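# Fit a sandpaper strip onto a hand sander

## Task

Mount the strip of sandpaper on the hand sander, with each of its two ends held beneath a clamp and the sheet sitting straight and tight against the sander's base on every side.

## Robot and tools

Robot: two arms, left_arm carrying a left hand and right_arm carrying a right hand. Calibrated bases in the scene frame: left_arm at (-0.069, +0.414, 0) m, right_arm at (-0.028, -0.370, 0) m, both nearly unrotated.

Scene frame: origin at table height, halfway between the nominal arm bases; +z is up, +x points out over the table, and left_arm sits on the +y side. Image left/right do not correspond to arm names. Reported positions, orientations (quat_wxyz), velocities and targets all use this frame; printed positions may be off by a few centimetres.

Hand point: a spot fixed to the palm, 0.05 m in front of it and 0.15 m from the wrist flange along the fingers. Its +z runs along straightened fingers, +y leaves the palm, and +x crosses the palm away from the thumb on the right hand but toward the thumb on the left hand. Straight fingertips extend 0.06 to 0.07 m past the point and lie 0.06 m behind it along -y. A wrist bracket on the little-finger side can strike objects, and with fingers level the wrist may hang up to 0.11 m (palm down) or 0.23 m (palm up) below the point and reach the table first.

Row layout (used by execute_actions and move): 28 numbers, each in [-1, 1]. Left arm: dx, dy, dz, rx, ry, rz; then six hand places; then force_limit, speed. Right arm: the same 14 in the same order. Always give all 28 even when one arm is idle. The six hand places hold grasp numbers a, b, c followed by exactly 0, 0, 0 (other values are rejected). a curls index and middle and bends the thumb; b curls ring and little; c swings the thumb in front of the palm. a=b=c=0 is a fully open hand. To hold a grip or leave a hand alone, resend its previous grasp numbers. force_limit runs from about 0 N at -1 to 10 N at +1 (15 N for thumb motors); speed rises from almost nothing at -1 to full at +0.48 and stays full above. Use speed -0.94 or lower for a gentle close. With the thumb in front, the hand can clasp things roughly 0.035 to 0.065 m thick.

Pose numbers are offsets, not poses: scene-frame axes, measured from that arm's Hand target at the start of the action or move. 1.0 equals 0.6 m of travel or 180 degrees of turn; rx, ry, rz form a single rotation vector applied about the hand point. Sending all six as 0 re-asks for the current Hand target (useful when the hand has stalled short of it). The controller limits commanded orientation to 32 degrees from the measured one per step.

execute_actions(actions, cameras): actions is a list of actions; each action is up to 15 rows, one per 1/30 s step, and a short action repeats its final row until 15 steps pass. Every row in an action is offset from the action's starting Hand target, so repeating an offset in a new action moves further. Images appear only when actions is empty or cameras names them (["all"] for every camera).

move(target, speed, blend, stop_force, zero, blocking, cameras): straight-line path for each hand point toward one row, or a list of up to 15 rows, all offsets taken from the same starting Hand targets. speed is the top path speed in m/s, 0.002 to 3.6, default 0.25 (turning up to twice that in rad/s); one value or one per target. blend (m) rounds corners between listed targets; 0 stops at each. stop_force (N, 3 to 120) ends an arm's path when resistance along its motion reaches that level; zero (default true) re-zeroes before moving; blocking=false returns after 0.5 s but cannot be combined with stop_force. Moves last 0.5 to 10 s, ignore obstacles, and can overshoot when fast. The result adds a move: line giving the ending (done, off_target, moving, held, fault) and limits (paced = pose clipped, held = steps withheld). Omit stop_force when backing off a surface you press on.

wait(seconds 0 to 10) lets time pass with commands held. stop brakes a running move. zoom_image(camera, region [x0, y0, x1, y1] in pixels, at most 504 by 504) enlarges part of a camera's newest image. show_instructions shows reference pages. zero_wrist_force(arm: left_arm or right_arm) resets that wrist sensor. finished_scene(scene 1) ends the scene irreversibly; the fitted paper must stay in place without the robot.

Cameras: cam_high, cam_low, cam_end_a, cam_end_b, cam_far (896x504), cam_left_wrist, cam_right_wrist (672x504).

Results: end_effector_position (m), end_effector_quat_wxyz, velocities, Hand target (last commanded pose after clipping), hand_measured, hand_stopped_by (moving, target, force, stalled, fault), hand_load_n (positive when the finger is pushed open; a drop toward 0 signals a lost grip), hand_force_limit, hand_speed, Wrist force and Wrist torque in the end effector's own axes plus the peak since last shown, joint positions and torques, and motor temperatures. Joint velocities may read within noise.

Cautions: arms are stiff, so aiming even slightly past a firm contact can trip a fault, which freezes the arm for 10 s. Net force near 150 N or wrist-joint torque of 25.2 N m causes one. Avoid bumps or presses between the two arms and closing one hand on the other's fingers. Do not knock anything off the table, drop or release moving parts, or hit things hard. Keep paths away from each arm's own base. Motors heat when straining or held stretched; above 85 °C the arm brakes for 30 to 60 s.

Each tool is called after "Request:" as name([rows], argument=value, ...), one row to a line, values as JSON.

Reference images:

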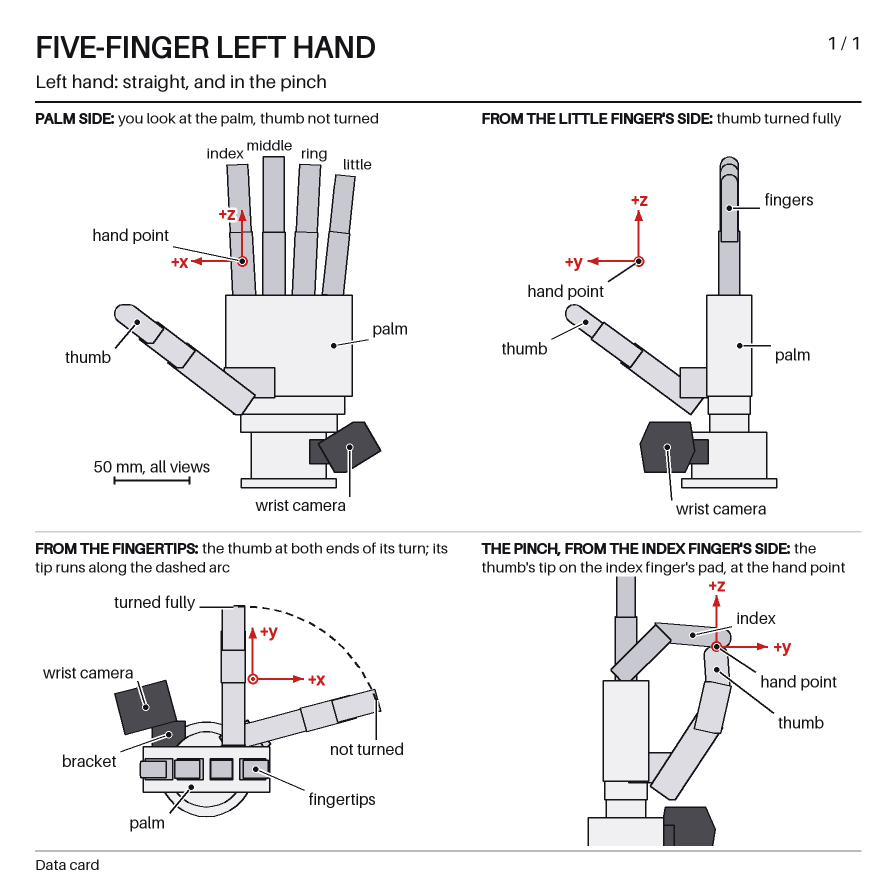

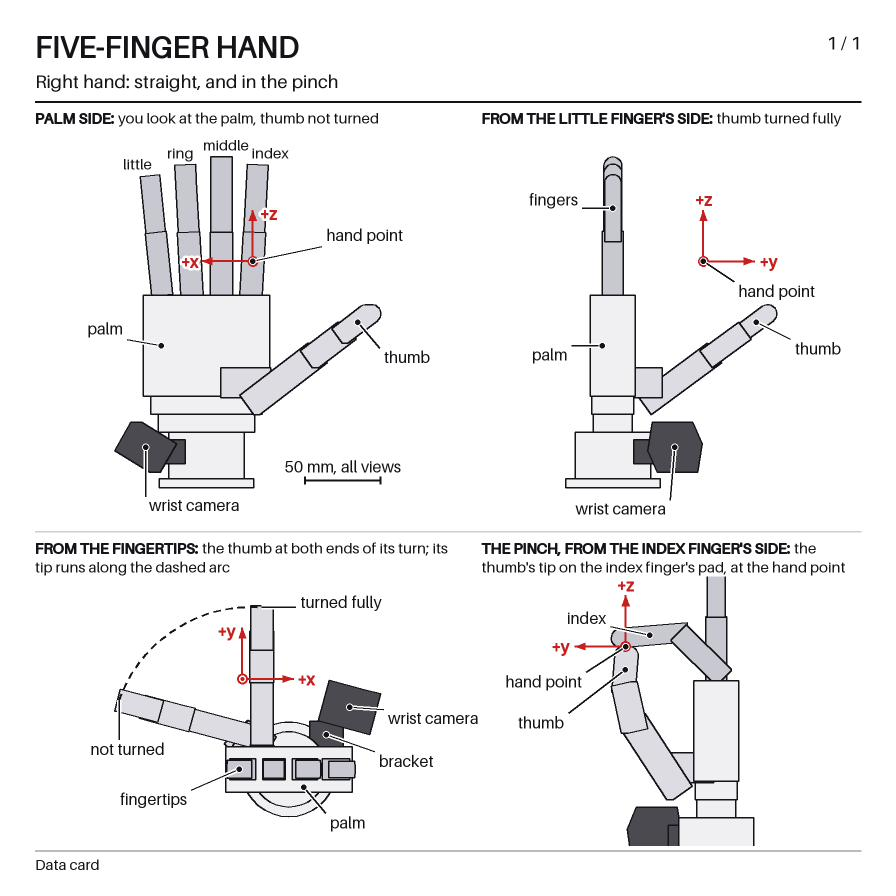

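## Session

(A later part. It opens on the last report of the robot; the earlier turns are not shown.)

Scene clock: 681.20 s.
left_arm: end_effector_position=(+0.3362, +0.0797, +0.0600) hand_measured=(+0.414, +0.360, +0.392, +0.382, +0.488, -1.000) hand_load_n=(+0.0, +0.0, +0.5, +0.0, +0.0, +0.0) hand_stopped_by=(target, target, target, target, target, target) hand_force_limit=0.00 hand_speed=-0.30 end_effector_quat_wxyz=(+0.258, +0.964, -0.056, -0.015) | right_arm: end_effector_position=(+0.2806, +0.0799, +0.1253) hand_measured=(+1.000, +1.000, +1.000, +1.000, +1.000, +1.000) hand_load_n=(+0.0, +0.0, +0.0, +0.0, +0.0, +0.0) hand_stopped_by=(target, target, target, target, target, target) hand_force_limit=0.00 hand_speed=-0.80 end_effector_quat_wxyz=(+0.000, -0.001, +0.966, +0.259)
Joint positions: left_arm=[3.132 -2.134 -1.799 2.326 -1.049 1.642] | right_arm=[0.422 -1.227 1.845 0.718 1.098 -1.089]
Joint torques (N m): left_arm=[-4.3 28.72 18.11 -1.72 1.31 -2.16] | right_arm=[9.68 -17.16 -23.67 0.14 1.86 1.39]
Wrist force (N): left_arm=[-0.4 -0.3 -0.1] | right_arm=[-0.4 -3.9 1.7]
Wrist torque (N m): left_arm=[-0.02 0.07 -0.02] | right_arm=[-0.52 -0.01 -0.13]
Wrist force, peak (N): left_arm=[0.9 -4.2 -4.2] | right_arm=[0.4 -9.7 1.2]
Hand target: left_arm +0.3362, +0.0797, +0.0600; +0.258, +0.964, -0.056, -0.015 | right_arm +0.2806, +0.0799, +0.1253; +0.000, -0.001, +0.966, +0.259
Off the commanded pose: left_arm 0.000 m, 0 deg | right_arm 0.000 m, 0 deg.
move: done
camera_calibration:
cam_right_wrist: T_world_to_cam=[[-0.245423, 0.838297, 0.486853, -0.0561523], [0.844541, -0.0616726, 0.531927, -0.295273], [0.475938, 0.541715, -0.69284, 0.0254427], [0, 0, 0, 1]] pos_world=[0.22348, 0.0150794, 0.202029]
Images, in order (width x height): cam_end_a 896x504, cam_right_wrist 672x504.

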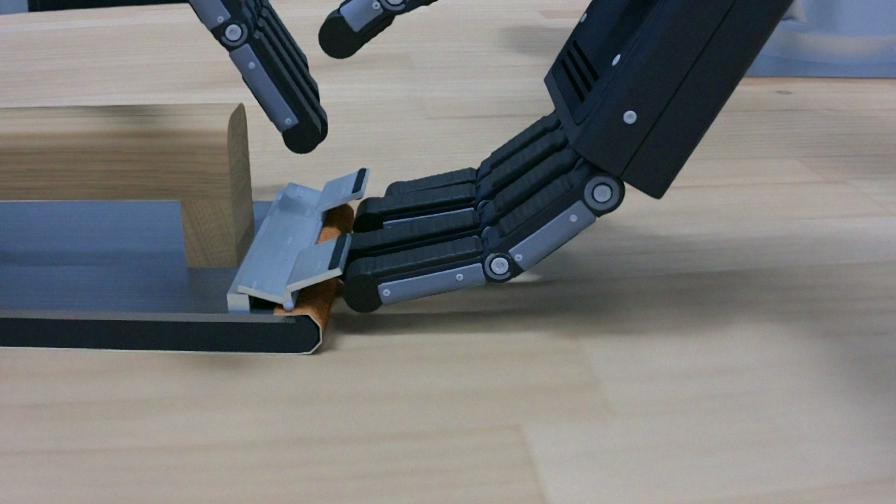

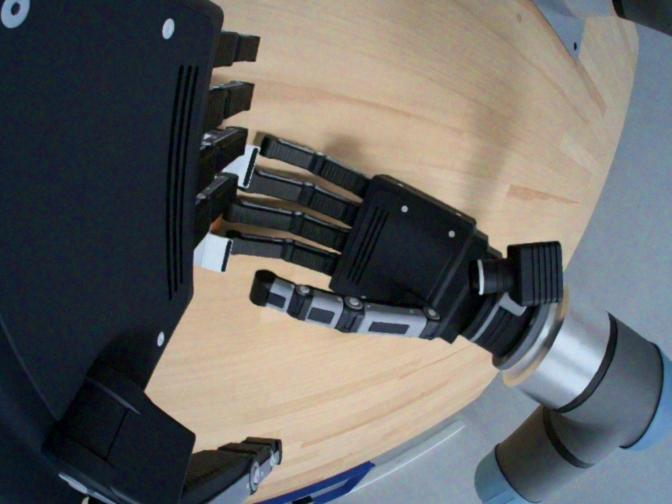

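Request:
move([
  [0.0028, 0.0248, 0, 0, 0, 0, 0.34, 0.31, 1, 0, 0, 0, 0, -0.3, -0.002, -0.0167, 0.0333, 0, 0, 0, 0, 0, 0, 0, 0, 0, 0, -0.8],
  [0.0057, 0.0497, 0, 0, 0, 0, 0.34, 0.31, 1, 0, 0, 0, 0, -0.3, -0.004, -0.1167, 0.1333, 0, 0, 0, 0, 0, 0, 0, 0, 0, 0, -0.8],
], speed=0.06, blend=0.01, cameras=["cam_end_a", "cam_end_b", "cam_far", "cam_high", "cam_right_wrist", "cam_left_wrist"])

Request:
zoom_image(camera="cam_end_a", region=[210, 160, 400, 370])

Request:
zoom_image(camera="cam_end_b", region=[690, 180, 890, 380])

Request:
zoom_image(camera="cam_left_wrist", region=[220, 20, 450, 250])

Scene clock: 688.57 s.
left_arm: end_effector_position=(+0.3396, +0.1095, +0.0600) hand_measured=(+0.414, +0.360, +0.392, +0.382, +0.488, -1.000) hand_load_n=(+0.0, +0.0, +0.0, +0.0, +0.0, +0.0) hand_stopped_by=(target, target, target, target, target, target) hand_force_limit=0.00 hand_speed=-0.30 end_effector_quat_wxyz=(+0.258, +0.964, -0.056, -0.015) | right_arm: end_effector_position=(+0.2782, +0.0099, +0.2053) hand_measured=(+1.000, +1.000, +1.000, +1.000, +1.000, +1.000) hand_load_n=(+0.0, +0.0, +0.0, +0.0, +0.0, +0.0) hand_stopped_by=(target, target, target, target, target, target) hand_force_limit=0.00 hand_speed=-0.80 end_effector_quat_wxyz=(+0.000, -0.001, +0.966, +0.259)
Joint positions: left_arm=[3.207 -2.129 -1.823 2.303 -1.053 1.728] | right_arm=[0.229 -1.419 1.889 0.968 1.063 -1.303]
Joint torques (N m): left_arm=[9.49 48.64 0.97 -5.41 -1.14 2.73] | right_arm=[-8.07 -34.26 -7.78 3.7 -3.77 -1.57]
Wrist force (N): left_arm=[-0.5 -0.3 0.0] | right_arm=[-0.6 -4.1 2.1]
Wrist torque (N m): left_arm=[-0.05 0.09 -0.14] | right_arm=[-0.57 -0.02 0.04]
Wrist force, peak (N): left_arm=[-0.7 -0.5 0.0] | right_arm=[-0.2 -4.6 2.5]
Hand target: left_arm +0.3396, +0.1095, +0.0600; +0.258, +0.964, -0.056, -0.015 | right_arm +0.2782, +0.0098, +0.2053; +0.000, -0.001, +0.966, +0.259
Off the commanded pose: left_arm 0.000 m, 0 deg | right_arm 0.000 m, 0 deg.
move: done
camera_calibration:
cam_left_wrist: T_world_to_cam=[[0.368057, 0.776609, -0.511286, -0.174057], [0.81727, -0.00798249, 0.5762, -0.31954], [0.4434, -0.629933, -0.637637, 0.0695826], [0, 0, 0, 1]] pos_world=[0.294361, 0.176456, 0.139495]
cam_right_wrist: T_world_to_cam=[[-0.245426, 0.838345, 0.486768, -0.0369333], [0.844527, -0.0616333, 0.531955, -0.340066], [0.475963, 0.541644, -0.692879, 0.119864], [0, 0, 0, 1]] pos_world=[0.22108, -0.0549204, 0.281929]
Images, in order (width x height): cam_high 896x504, cam_end_a 896x504, cam_end_b 896x504, cam_far 896x504, cam_left_wrist 672x504, cam_right_wrist 672x504.

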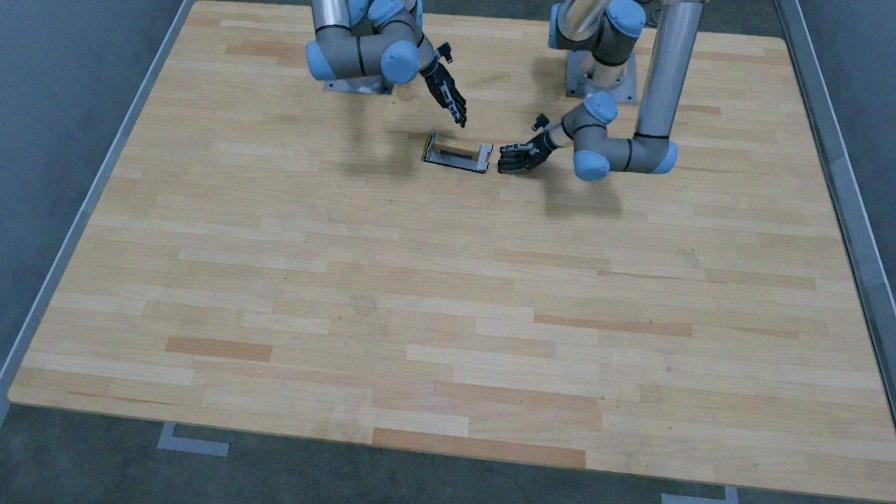

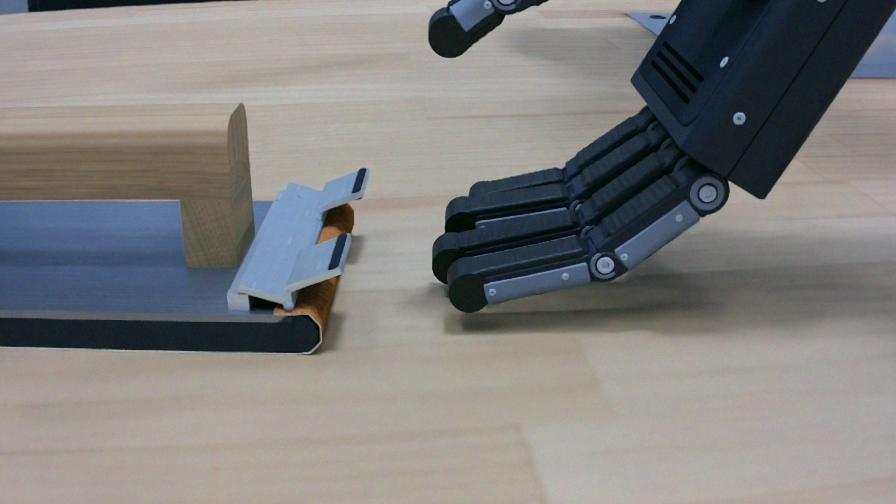

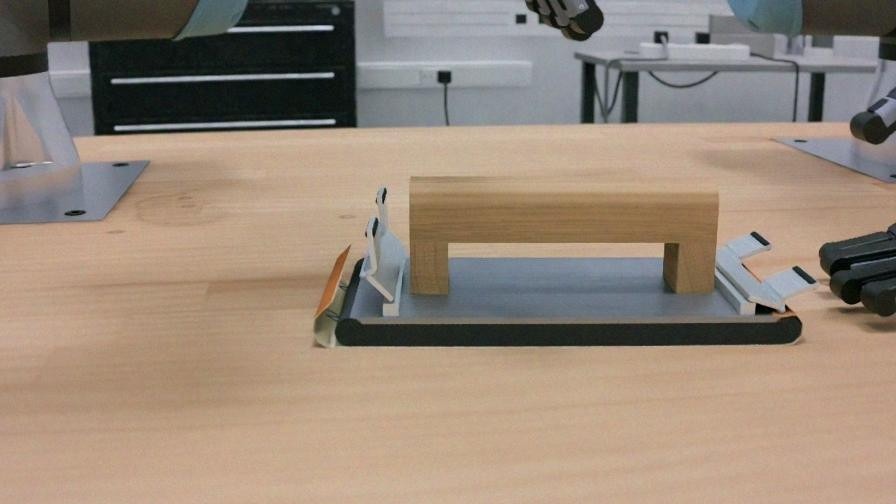

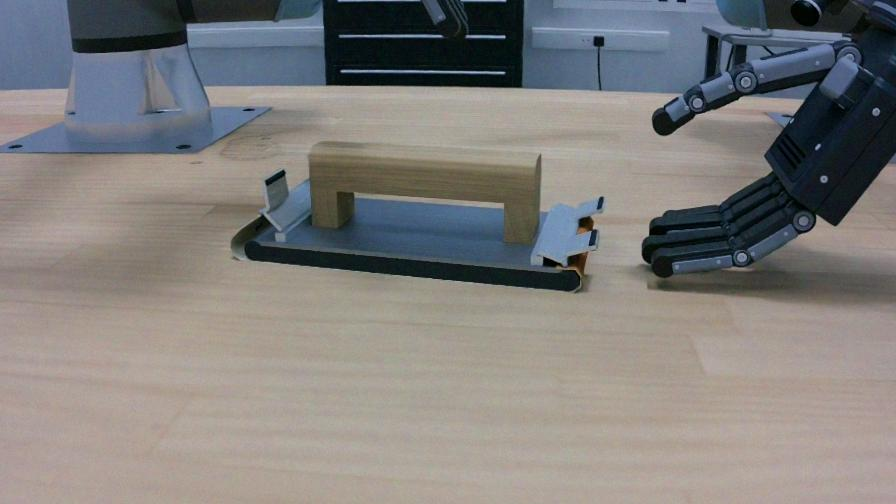

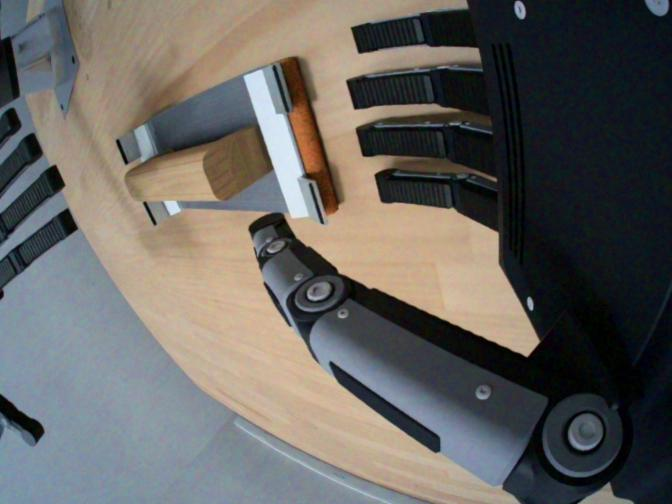

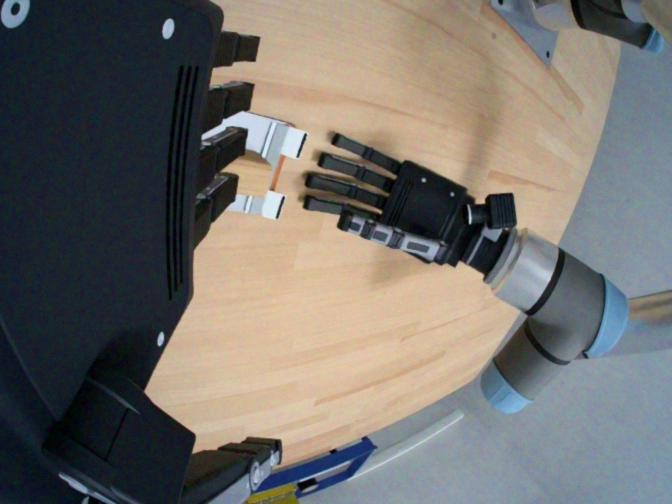

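Scaled by 2.400 from the camera's 896x504 image, which has a finer 1280x720 frame.

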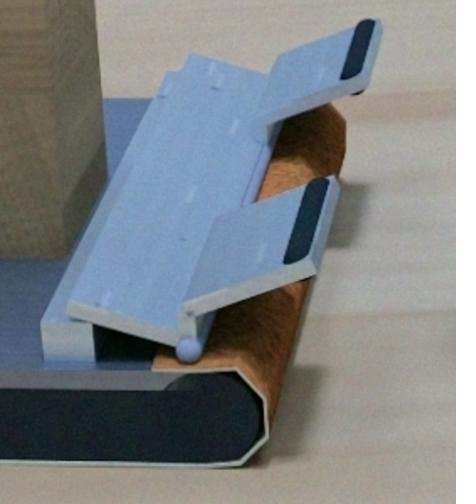

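Scaled by 2.520 from the camera's 896x504 image, which has a finer 1280x720 frame.

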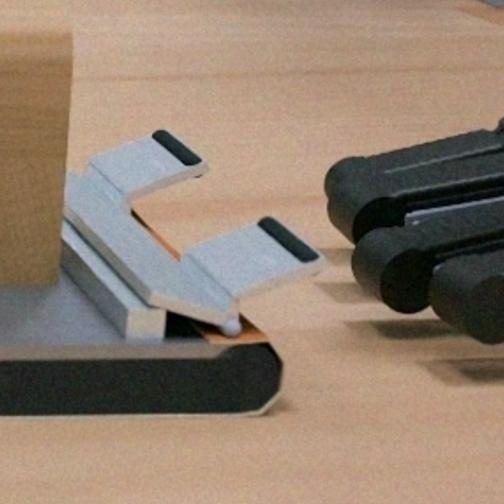

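Scaled by 2.191 from the camera's 672x504 image, which has a finer 960x720 frame.

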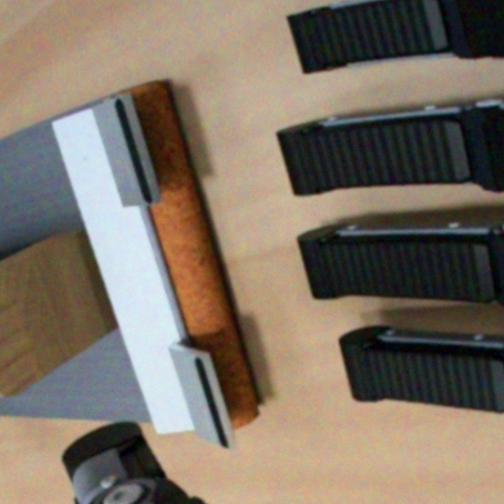

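Request:
zoom_image(camera="cam_end_b", region=[300, 180, 480, 360])

Request:
zoom_image(camera="cam_far", region=[220, 150, 340, 290])

Request:
zoom_image(camera="cam_high", region=[410, 120, 510, 190])

Request:
zoom_image(camera="cam_right_wrist", region=[180, 80, 340, 260])

Scaled by 2.800 from the camera's 896x504 image, which has a finer 1280x720 frame.

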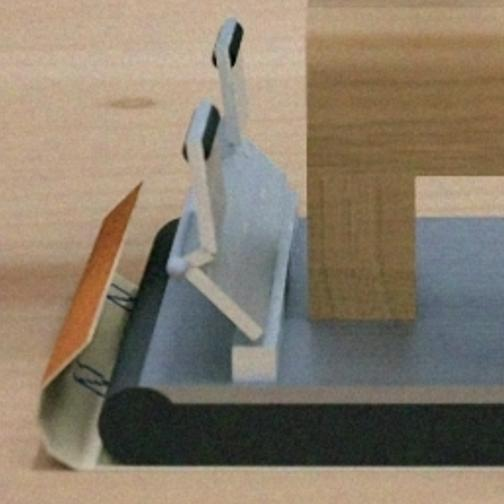

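Scaled by 3.600 from the camera's 896x504 image, which has a finer 1280x720 frame.

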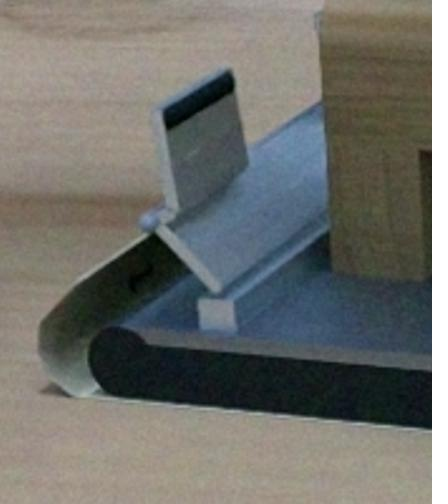

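Scaled by 5.040 from the camera's 896x504 image, which has a finer 1280x720 frame.

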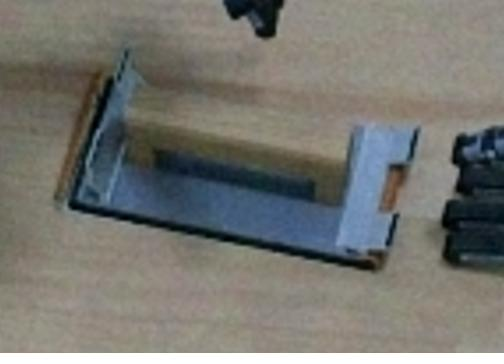

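Scaled by 2.800 from the camera's 672x504 image, which has a finer 960x720 frame.

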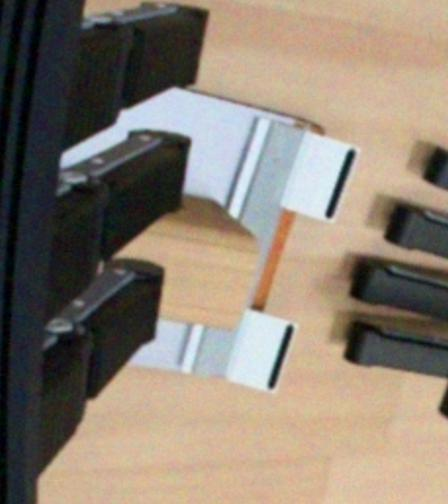

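Request:
move([
  [0, 0.0333, 0.2333, 0, 0, 0, 0.34, 0.31, 1, 0, 0, 0, 0, -0.3, 0.0363, -0.333, 0.0078, 0, 0, -0.0361, 0, 0, 0, 0, 0, 0, 0, -0.8],
  [0, 0.0333, 0.2333, 0, 0, 0, 0, 0, 1, 0, 0, 0, 0, -0.2, 0.0527, -0.333, -0.1755, 0, 0, -0.0361, 0.34, 0.31, 0, 0, 0, 0, 0, -0.2],
  [0, 0.0333, 0.2333, 0, 0, 0, 0, 0, 0, 0, 0, 0, 0, -0.2, 0.0527, -0.333, -0.1755, 0, 0, -0.0361, 0.34, 0.31, 1, 0, 0, 0, 0, -0.2],
], speed=0.2, blend=[0.02, 0, 0], cameras=["cam_high", "cam_end_a", "cam_end_b", "cam_far", "cam_right_wrist", "cam_left_wrist"])

Scene clock: 714.60 s.
left_arm: end_effector_position=(+0.3396, +0.1295, +0.2000) hand_measured=(+1.000, +1.000, +1.000, +1.000, +1.000, +1.000) hand_load_n=(+0.0, +0.0, +0.0, +0.0, +0.0, -0.5) hand_stopped_by=(target, target, target, target, target, target) hand_force_limit=0.00 hand_speed=-0.20 end_effector_quat_wxyz=(+0.258, +0.964, -0.056, -0.015) | right_arm: end_effector_position=(+0.3099, -0.1900, +0.1000) hand_measured=(+0.414, +0.360, +0.392, +0.382, +0.488, -1.000) hand_load_n=(+0.0, +0.0, +0.0, +0.0, +0.0, +0.0) hand_stopped_by=(target, target, target, target, target, target) hand_force_limit=0.00 hand_speed=-0.20 end_effector_quat_wxyz=(+0.015, +0.054, +0.964, +0.258)
Joint positions: left_arm=[3.258 -1.917 -1.72 1.959 -1.058 1.786] | right_arm=[-0.461 -1.316 2.211 0.867 1.081 -1.963]
Joint torques (N m): left_arm=[5.33 42.69 14.92 -0.7 2.27 2.39] | right_arm=[7.53 -9.31 -9.05 3.57 1.52 1.26]
Wrist force (N): left_arm=[-0.1 -0.6 -0.3] | right_arm=[-0.6 -4.2 2.0]
Wrist torque (N m): left_arm=[-0.09 0.02 -0.11] | right_arm=[-0.56 0.00 -0.15]
Wrist force, peak (N): left_arm=[-0.5 -0.9 0.8] | right_arm=[-0.5 -5.0 2.6]
Hand target: left_arm +0.3396, +0.1295, +0.2000; +0.258, +0.964, -0.056, -0.015 | right_arm +0.3099, -0.1900, +0.1000; +0.015, +0.054, +0.964, +0.258
Off the commanded pose: left_arm 0.000 m, 0 deg | right_arm 0.000 m, 0 deg.
move: done
camera_calibration:
cam_left_wrist: T_world_to_cam=[[0.368057, 0.776609, -0.511286, -0.117932], [0.81727, -0.00798249, 0.5762, -0.40005], [0.4434, -0.629933, -0.637637, 0.171387], [0, 0, 0, 1]] pos_world=[0.294361, 0.196356, 0.279495]
cam_right_wrist: T_world_to_cam=[[-0.149036, 0.860695, 0.486818, 0.163925], [0.83215, -0.156772, 0.53193, -0.337379], [0.534149, 0.484383, -0.692862, 0.111233], [0, 0, 0, 1]] pos_world=[0.245765, -0.247861, 0.176729]
Images, in order (width x height): cam_high 896x504, cam_end_a 896x504, cam_end_b 896x504, cam_far 896x504, cam_left_wrist 672x504, cam_right_wrist 672x504.

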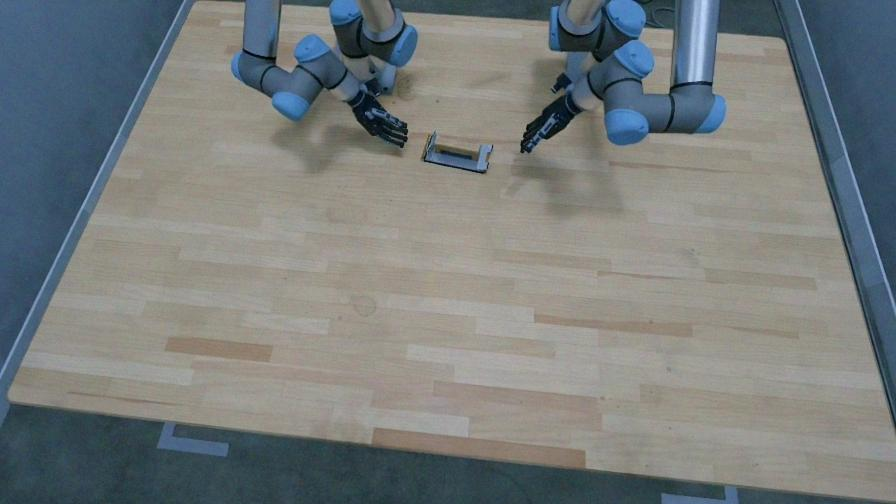

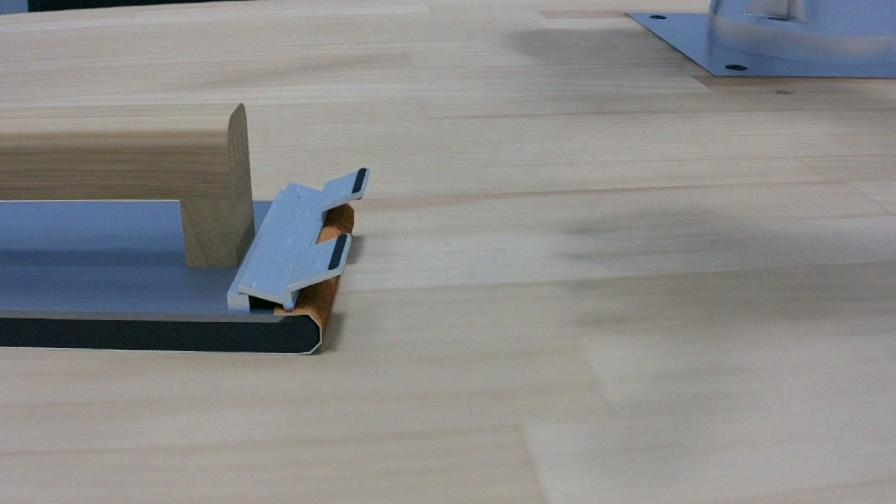

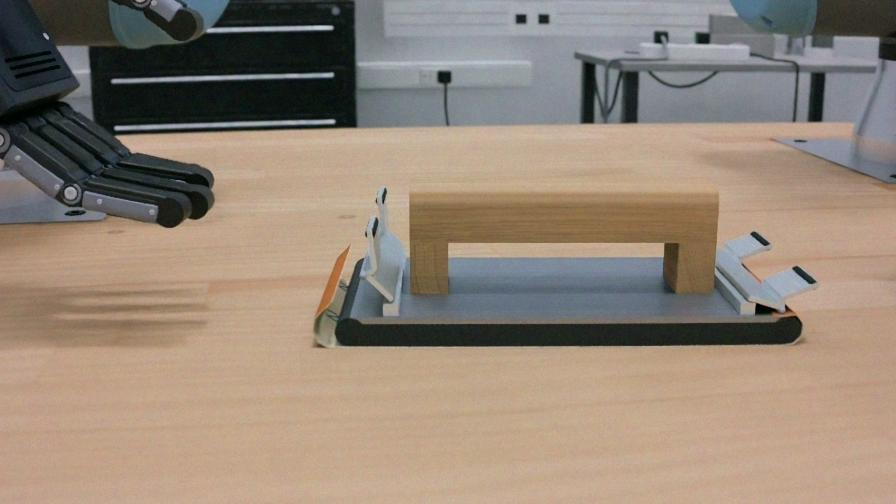

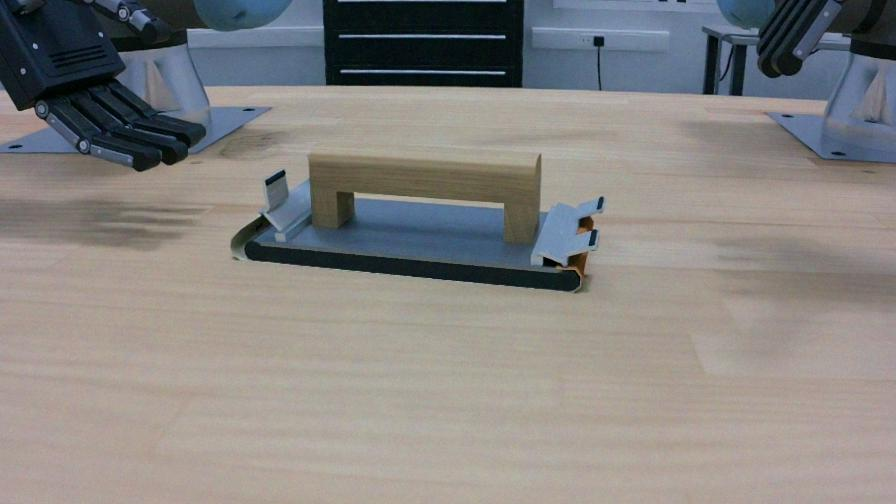

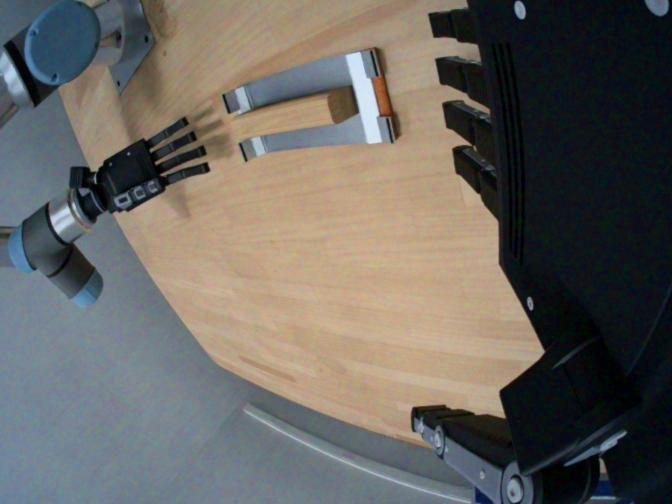

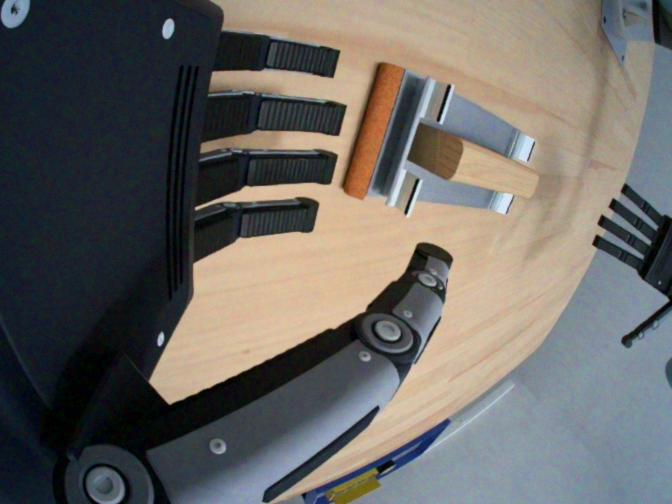

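Request:
zoom_image(camera="cam_right_wrist", region=[230, 40, 560, 250])

Request:
zoom_image(camera="cam_left_wrist", region=[130, 30, 420, 220])

Scaled by 1.527 from the camera's 672x504 image, which has a finer 960x720 frame.

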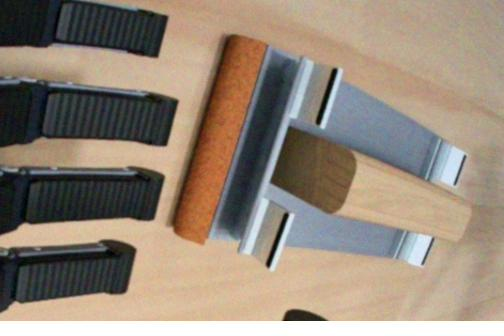

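Scaled by 1.738 from the camera's 672x504 image, which has a finer 960x720 frame.

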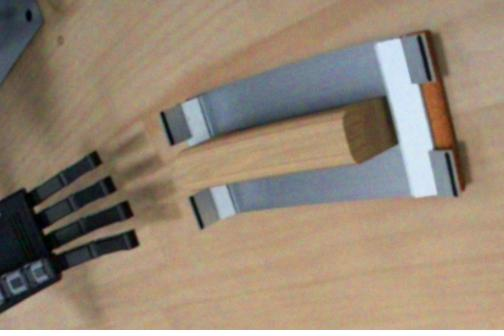

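Request:
zoom_image(camera="cam_end_b", region=[300, 300, 440, 370])

Request:
zoom_image(camera="cam_end_b", region=[690, 270, 830, 370])

Request:
zoom_image(camera="cam_far", region=[220, 220, 360, 300])

Request:
zoom_image(camera="cam_far", region=[480, 180, 620, 310])

Request:
zoom_image(camera="cam_right_wrist", region=[330, 40, 470, 220])

Scaled by 3.600 from the camera's 896x504 image, which has a finer 1280x720 frame.

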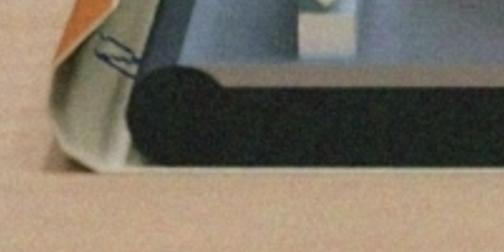

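Scaled by 3.600 from the camera's 896x504 image, which has a finer 1280x720 frame.

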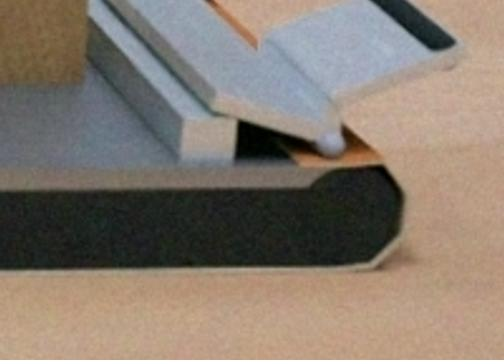

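Scaled by 3.600 from the camera's 896x504 image, which has a finer 1280x720 frame.

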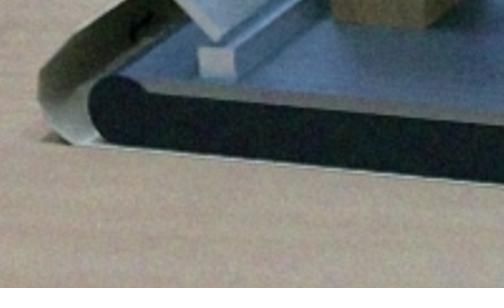

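Scaled by 3.600 from the camera's 896x504 image, which has a finer 1280x720 frame.

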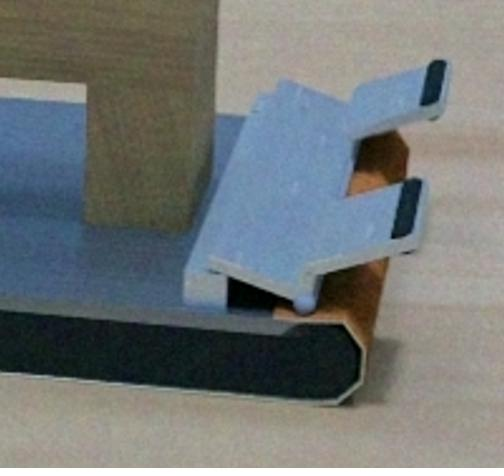

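Scaled by 2.800 from the camera's 672x504 image, which has a finer 960x720 frame.

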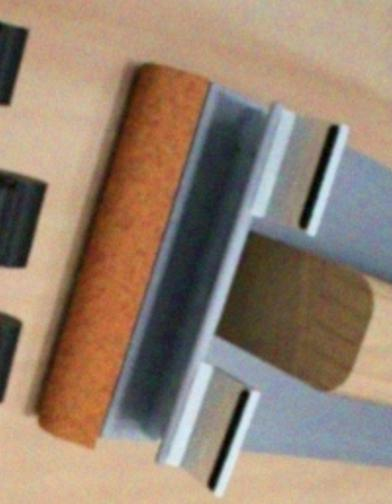

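Request:
move([
  [0, 0, 0, 0, 0, 0, 0, 0, 0, 0, 0, 0, 0, -0.2, -0.0093, 0.03, -0.0567, 0, 0, 0, 0.34, 0.31, 1, 0, 0, 0, 0, -0.2],
  [0, 0, 0, 0, 0, 0, 0, 0, 0, 0, 0, 0, 0, -0.2, -0.0093, 0.0638, -0.0567, 0, 0, 0, 0.34, 0.31, 1, 0, 0, 0, 0, -0.2],
], speed=0.1, blend=[0.01, 0], cameras=["cam_end_b", "cam_far", "cam_right_wrist", "cam_left_wrist"])

Request:
zoom_image(camera="cam_end_b", region=[100, 150, 460, 380])

Request:
zoom_image(camera="cam_left_wrist", region=[100, 50, 320, 230])

Request:
zoom_image(camera="cam_right_wrist", region=[270, 20, 470, 230])

Scene clock: 743.93 s.
left_arm: end_effector_position=(+0.3396, +0.1295, +0.2000) hand_measured=(+1.000, +1.000, +1.000, +1.000, +1.000, +1.000) hand_load_n=(+0.0, +0.0, +0.0, +0.0, +0.0, +0.0) hand_stopped_by=(target, target, target, target, target, target) hand_force_limit=0.00 hand_speed=-0.20 end_effector_quat_wxyz=(+0.258, +0.964, -0.056, -0.015) | right_arm: end_effector_position=(+0.3043, -0.1517, +0.0660) hand_measured=(+0.414, +0.360, +0.392, +0.382, +0.488, -1.000) hand_load_n=(+0.0, +0.0, +0.0, +0.0, +0.0, +0.0) hand_stopped_by=(target, target, target, target, target, target) hand_force_limit=0.00 hand_speed=-0.20 end_effector_quat_wxyz=(+0.015, +0.054, +0.964, +0.258)
Joint positions: left_arm=[3.258 -1.917 -1.72 1.959 -1.058 1.786] | right_arm=[-0.33 -1.253 2.233 0.712 1.06 -1.815]
Joint torques (N m): left_arm=[-1.39 41.29 5.62 -0.65 2.3 1.41] | right_arm=[11.08 -10.78 -19.1 0.86 -3.35 1.54]
Wrist force (N): left_arm=[-0.3 -0.2 0.0] | right_arm=[-0.6 -4.1 1.9]
Wrist torque (N m): left_arm=[-0.04 0.06 -0.13] | right_arm=[-0.53 0.00 -0.15]
Wrist force, peak (N): left_arm=[-0.7 -0.5 -0.4] | right_arm=[-0.2 -4.7 2.2]
Hand target: left_arm +0.3396, +0.1295, +0.2000; +0.258, +0.964, -0.056, -0.015 | right_arm +0.3043, -0.1517, +0.0660; +0.015, +0.054, +0.964, +0.258
Off the commanded pose: left_arm 0.000 m, 0 deg | right_arm 0.000 m, 0 deg.
move: done
camera_calibration:
cam_left_wrist: T_world_to_cam=[[0.368057, 0.776609, -0.511286, -0.117932], [0.81727, -0.00798249, 0.5762, -0.40005], [0.4434, -0.629933, -0.637637, 0.171387], [0, 0, 0, 1]] pos_world=[0.294361, 0.196356, 0.279495]
cam_right_wrist: T_world_to_cam=[[-0.149021, 0.860665, 0.486877, 0.146708], [0.832129, -0.156839, 0.531943, -0.308586], [0.534186, 0.484415, -0.692812, 0.0720368], [0, 0, 0, 1]] pos_world=[0.240165, -0.209561, 0.142629]
Images, in order (width x height): cam_end_b 896x504, cam_far 896x504, cam_left_wrist 672x504, cam_right_wrist 672x504.

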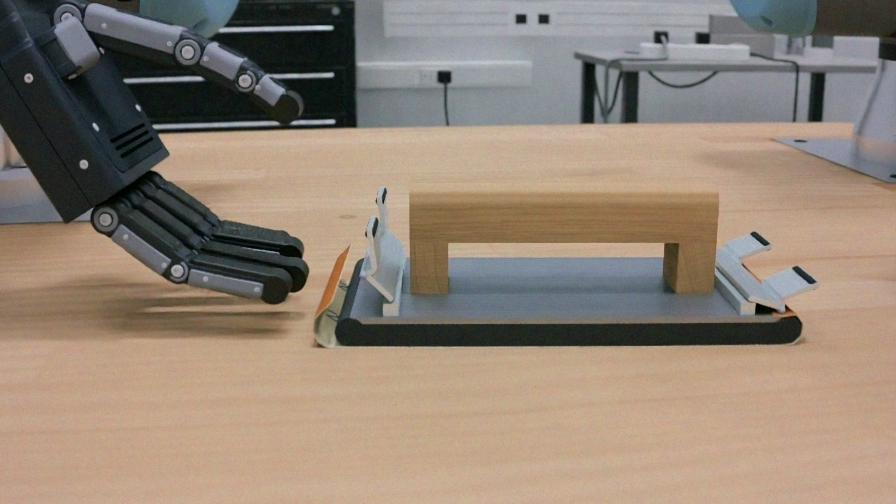

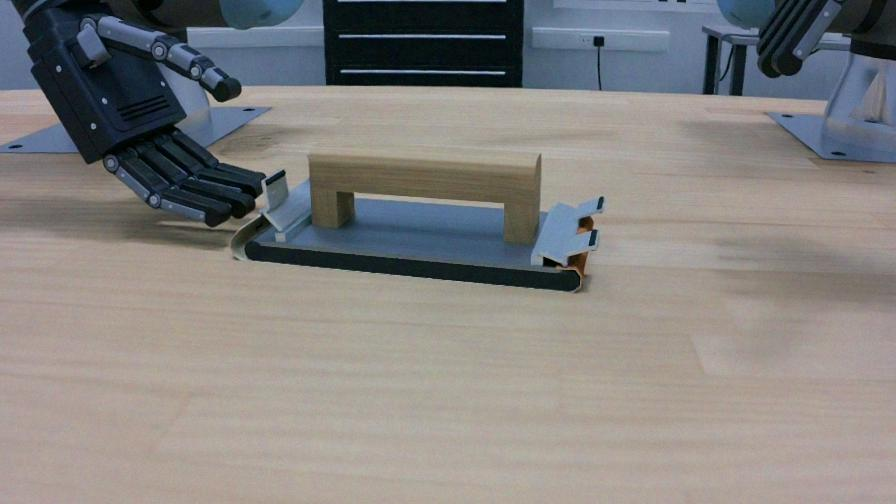

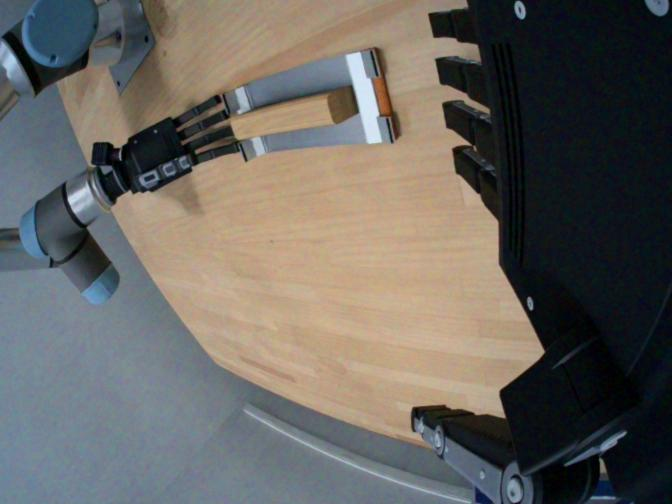

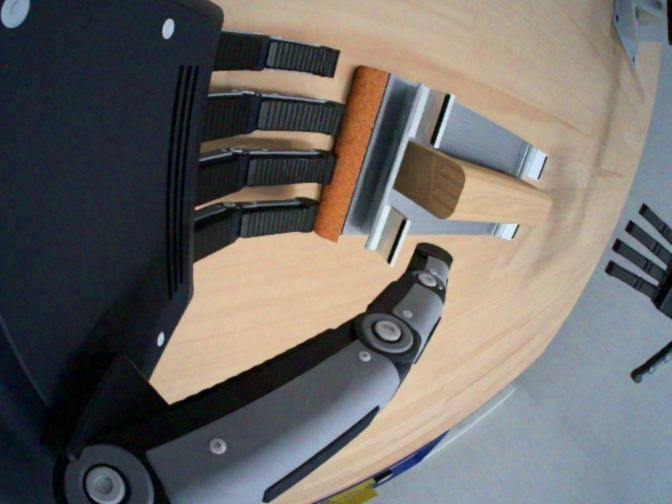

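Scaled by 1.400 from the camera's 896x504 image, which has a finer 1280x720 frame.

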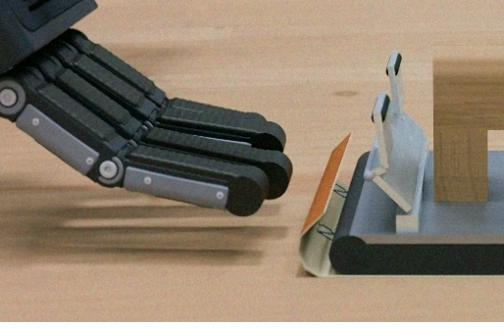

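Scaled by 2.291 from the camera's 672x504 image, which has a finer 960x720 frame.

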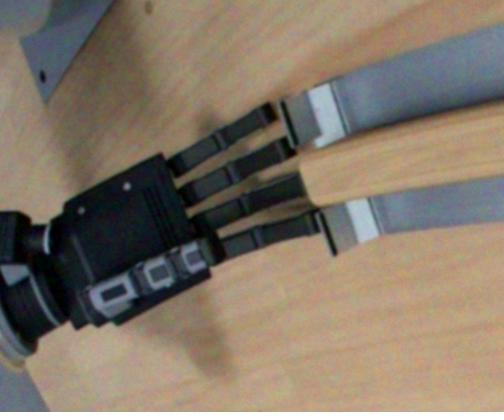

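Scaled by 2.400 from the camera's 672x504 image, which has a finer 960x720 frame.

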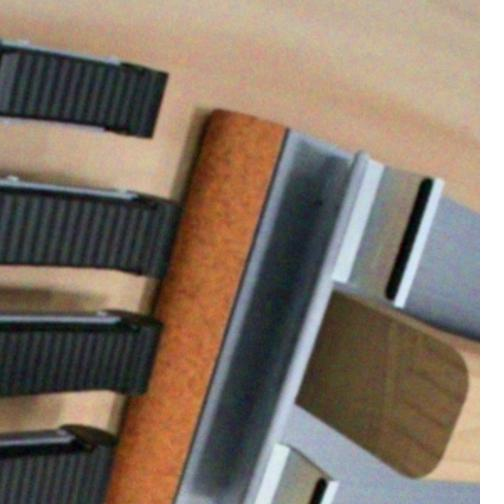

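Request:
move(target=[0, 0, 0, 0, 0, 0, 0, 0, 0, 0, 0, 0, 0, -0.2, 0.0024, 0.0199, -0.01, 0, 0, 0, 0.34, 0.31, 1, 0, 0, 0, 0, -0.2], speed=0.04, cameras=["cam_end_b", "cam_right_wrist"])

Request:
zoom_image(camera="cam_end_b", region=[200, 170, 460, 370])

Request:
zoom_image(camera="cam_right_wrist", region=[270, 20, 470, 230])

Scene clock: 752.87 s.
left_arm: end_effector_position=(+0.3396, +0.1295, +0.2000) hand_measured=(+1.000, +1.000, +1.000, +1.000, +1.000, +1.000) hand_load_n=(+0.0, +0.0, +0.0, +0.0, +0.0, +0.0) hand_stopped_by=(target, target, target, target, target, target) hand_force_limit=0.00 hand_speed=-0.20 end_effector_quat_wxyz=(+0.258, +0.964, -0.056, -0.015) | right_arm: end_effector_position=(+0.3057, -0.1397, +0.0600) hand_measured=(+0.414, +0.360, +0.392, +0.382, +0.488, -1.000) hand_load_n=(+0.0, +0.0, -2.0, +0.0, +0.0, +0.0) hand_stopped_by=(target, target, target, target, target, target) hand_force_limit=0.00 hand_speed=-0.20 end_effector_quat_wxyz=(+0.015, +0.054, +0.964, +0.258)
Joint positions: left_arm=[3.258 -1.917 -1.72 1.959 -1.058 1.786] | right_arm=[-0.283 -1.238 2.223 0.68 1.055 -1.762]
Joint torques (N m): left_arm=[-1.11 39.94 5.83 -0.7 2.26 0.72] | right_arm=[11.04 -11.15 -18.77 0.3 -3.35 1.56]
Wrist force (N): left_arm=[-0.4 -0.3 -0.1] | right_arm=[-0.5 -4.3 0.6]
Wrist torque (N m): left_arm=[-0.05 0.07 -0.14] | right_arm=[-0.59 -0.01 -0.17]
Wrist force, peak (N): left_arm=[-0.7 -0.6 -0.3] | right_arm=[-0.5 -4.5 2.1]
Hand target: left_arm +0.3396, +0.1295, +0.2000; +0.258, +0.964, -0.056, -0.015 | right_arm +0.3057, -0.1397, +0.0600; +0.015, +0.054, +0.964, +0.258
Off the commanded pose: left_arm 0.000 m, 0 deg | right_arm 0.000 m, 0 deg.
move: done
camera_calibration:
cam_right_wrist: T_world_to_cam=[[-0.148996, 0.860688, 0.486843, 0.139599], [0.832157, -0.156814, 0.531907, -0.30469], [0.53415, 0.484382, -0.692863, 0.0613766], [0, 0, 0, 1]] pos_world=[0.241565, -0.197661, 0.136629]
Images, in order (width x height): cam_end_b 896x504, cam_right_wrist 672x504.

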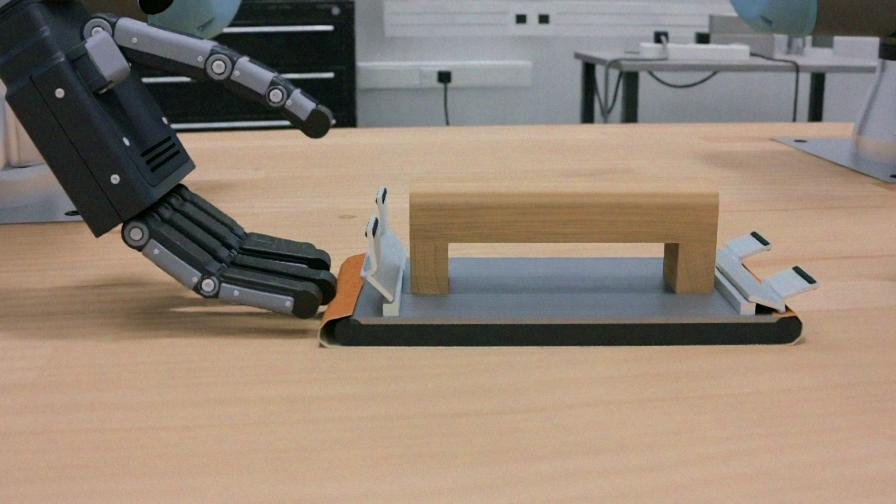

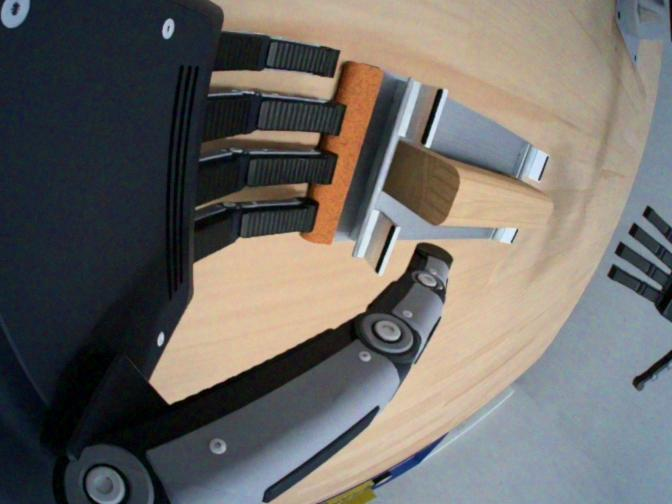

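Scaled by 1.938 from the camera's 896x504 image, which has a finer 1280x720 frame.

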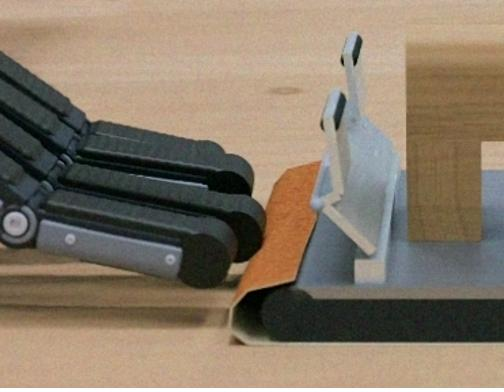

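Scaled by 2.400 from the camera's 672x504 image, which has a finer 960x720 frame.

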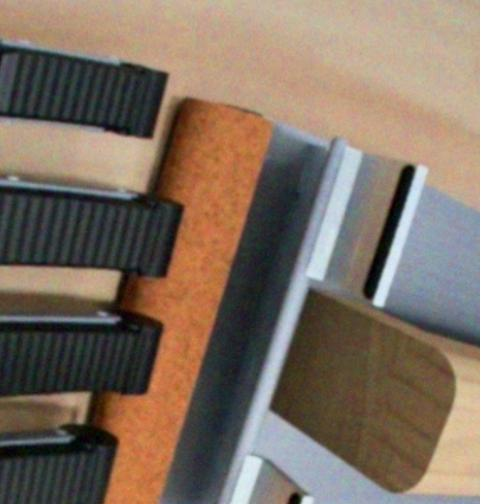

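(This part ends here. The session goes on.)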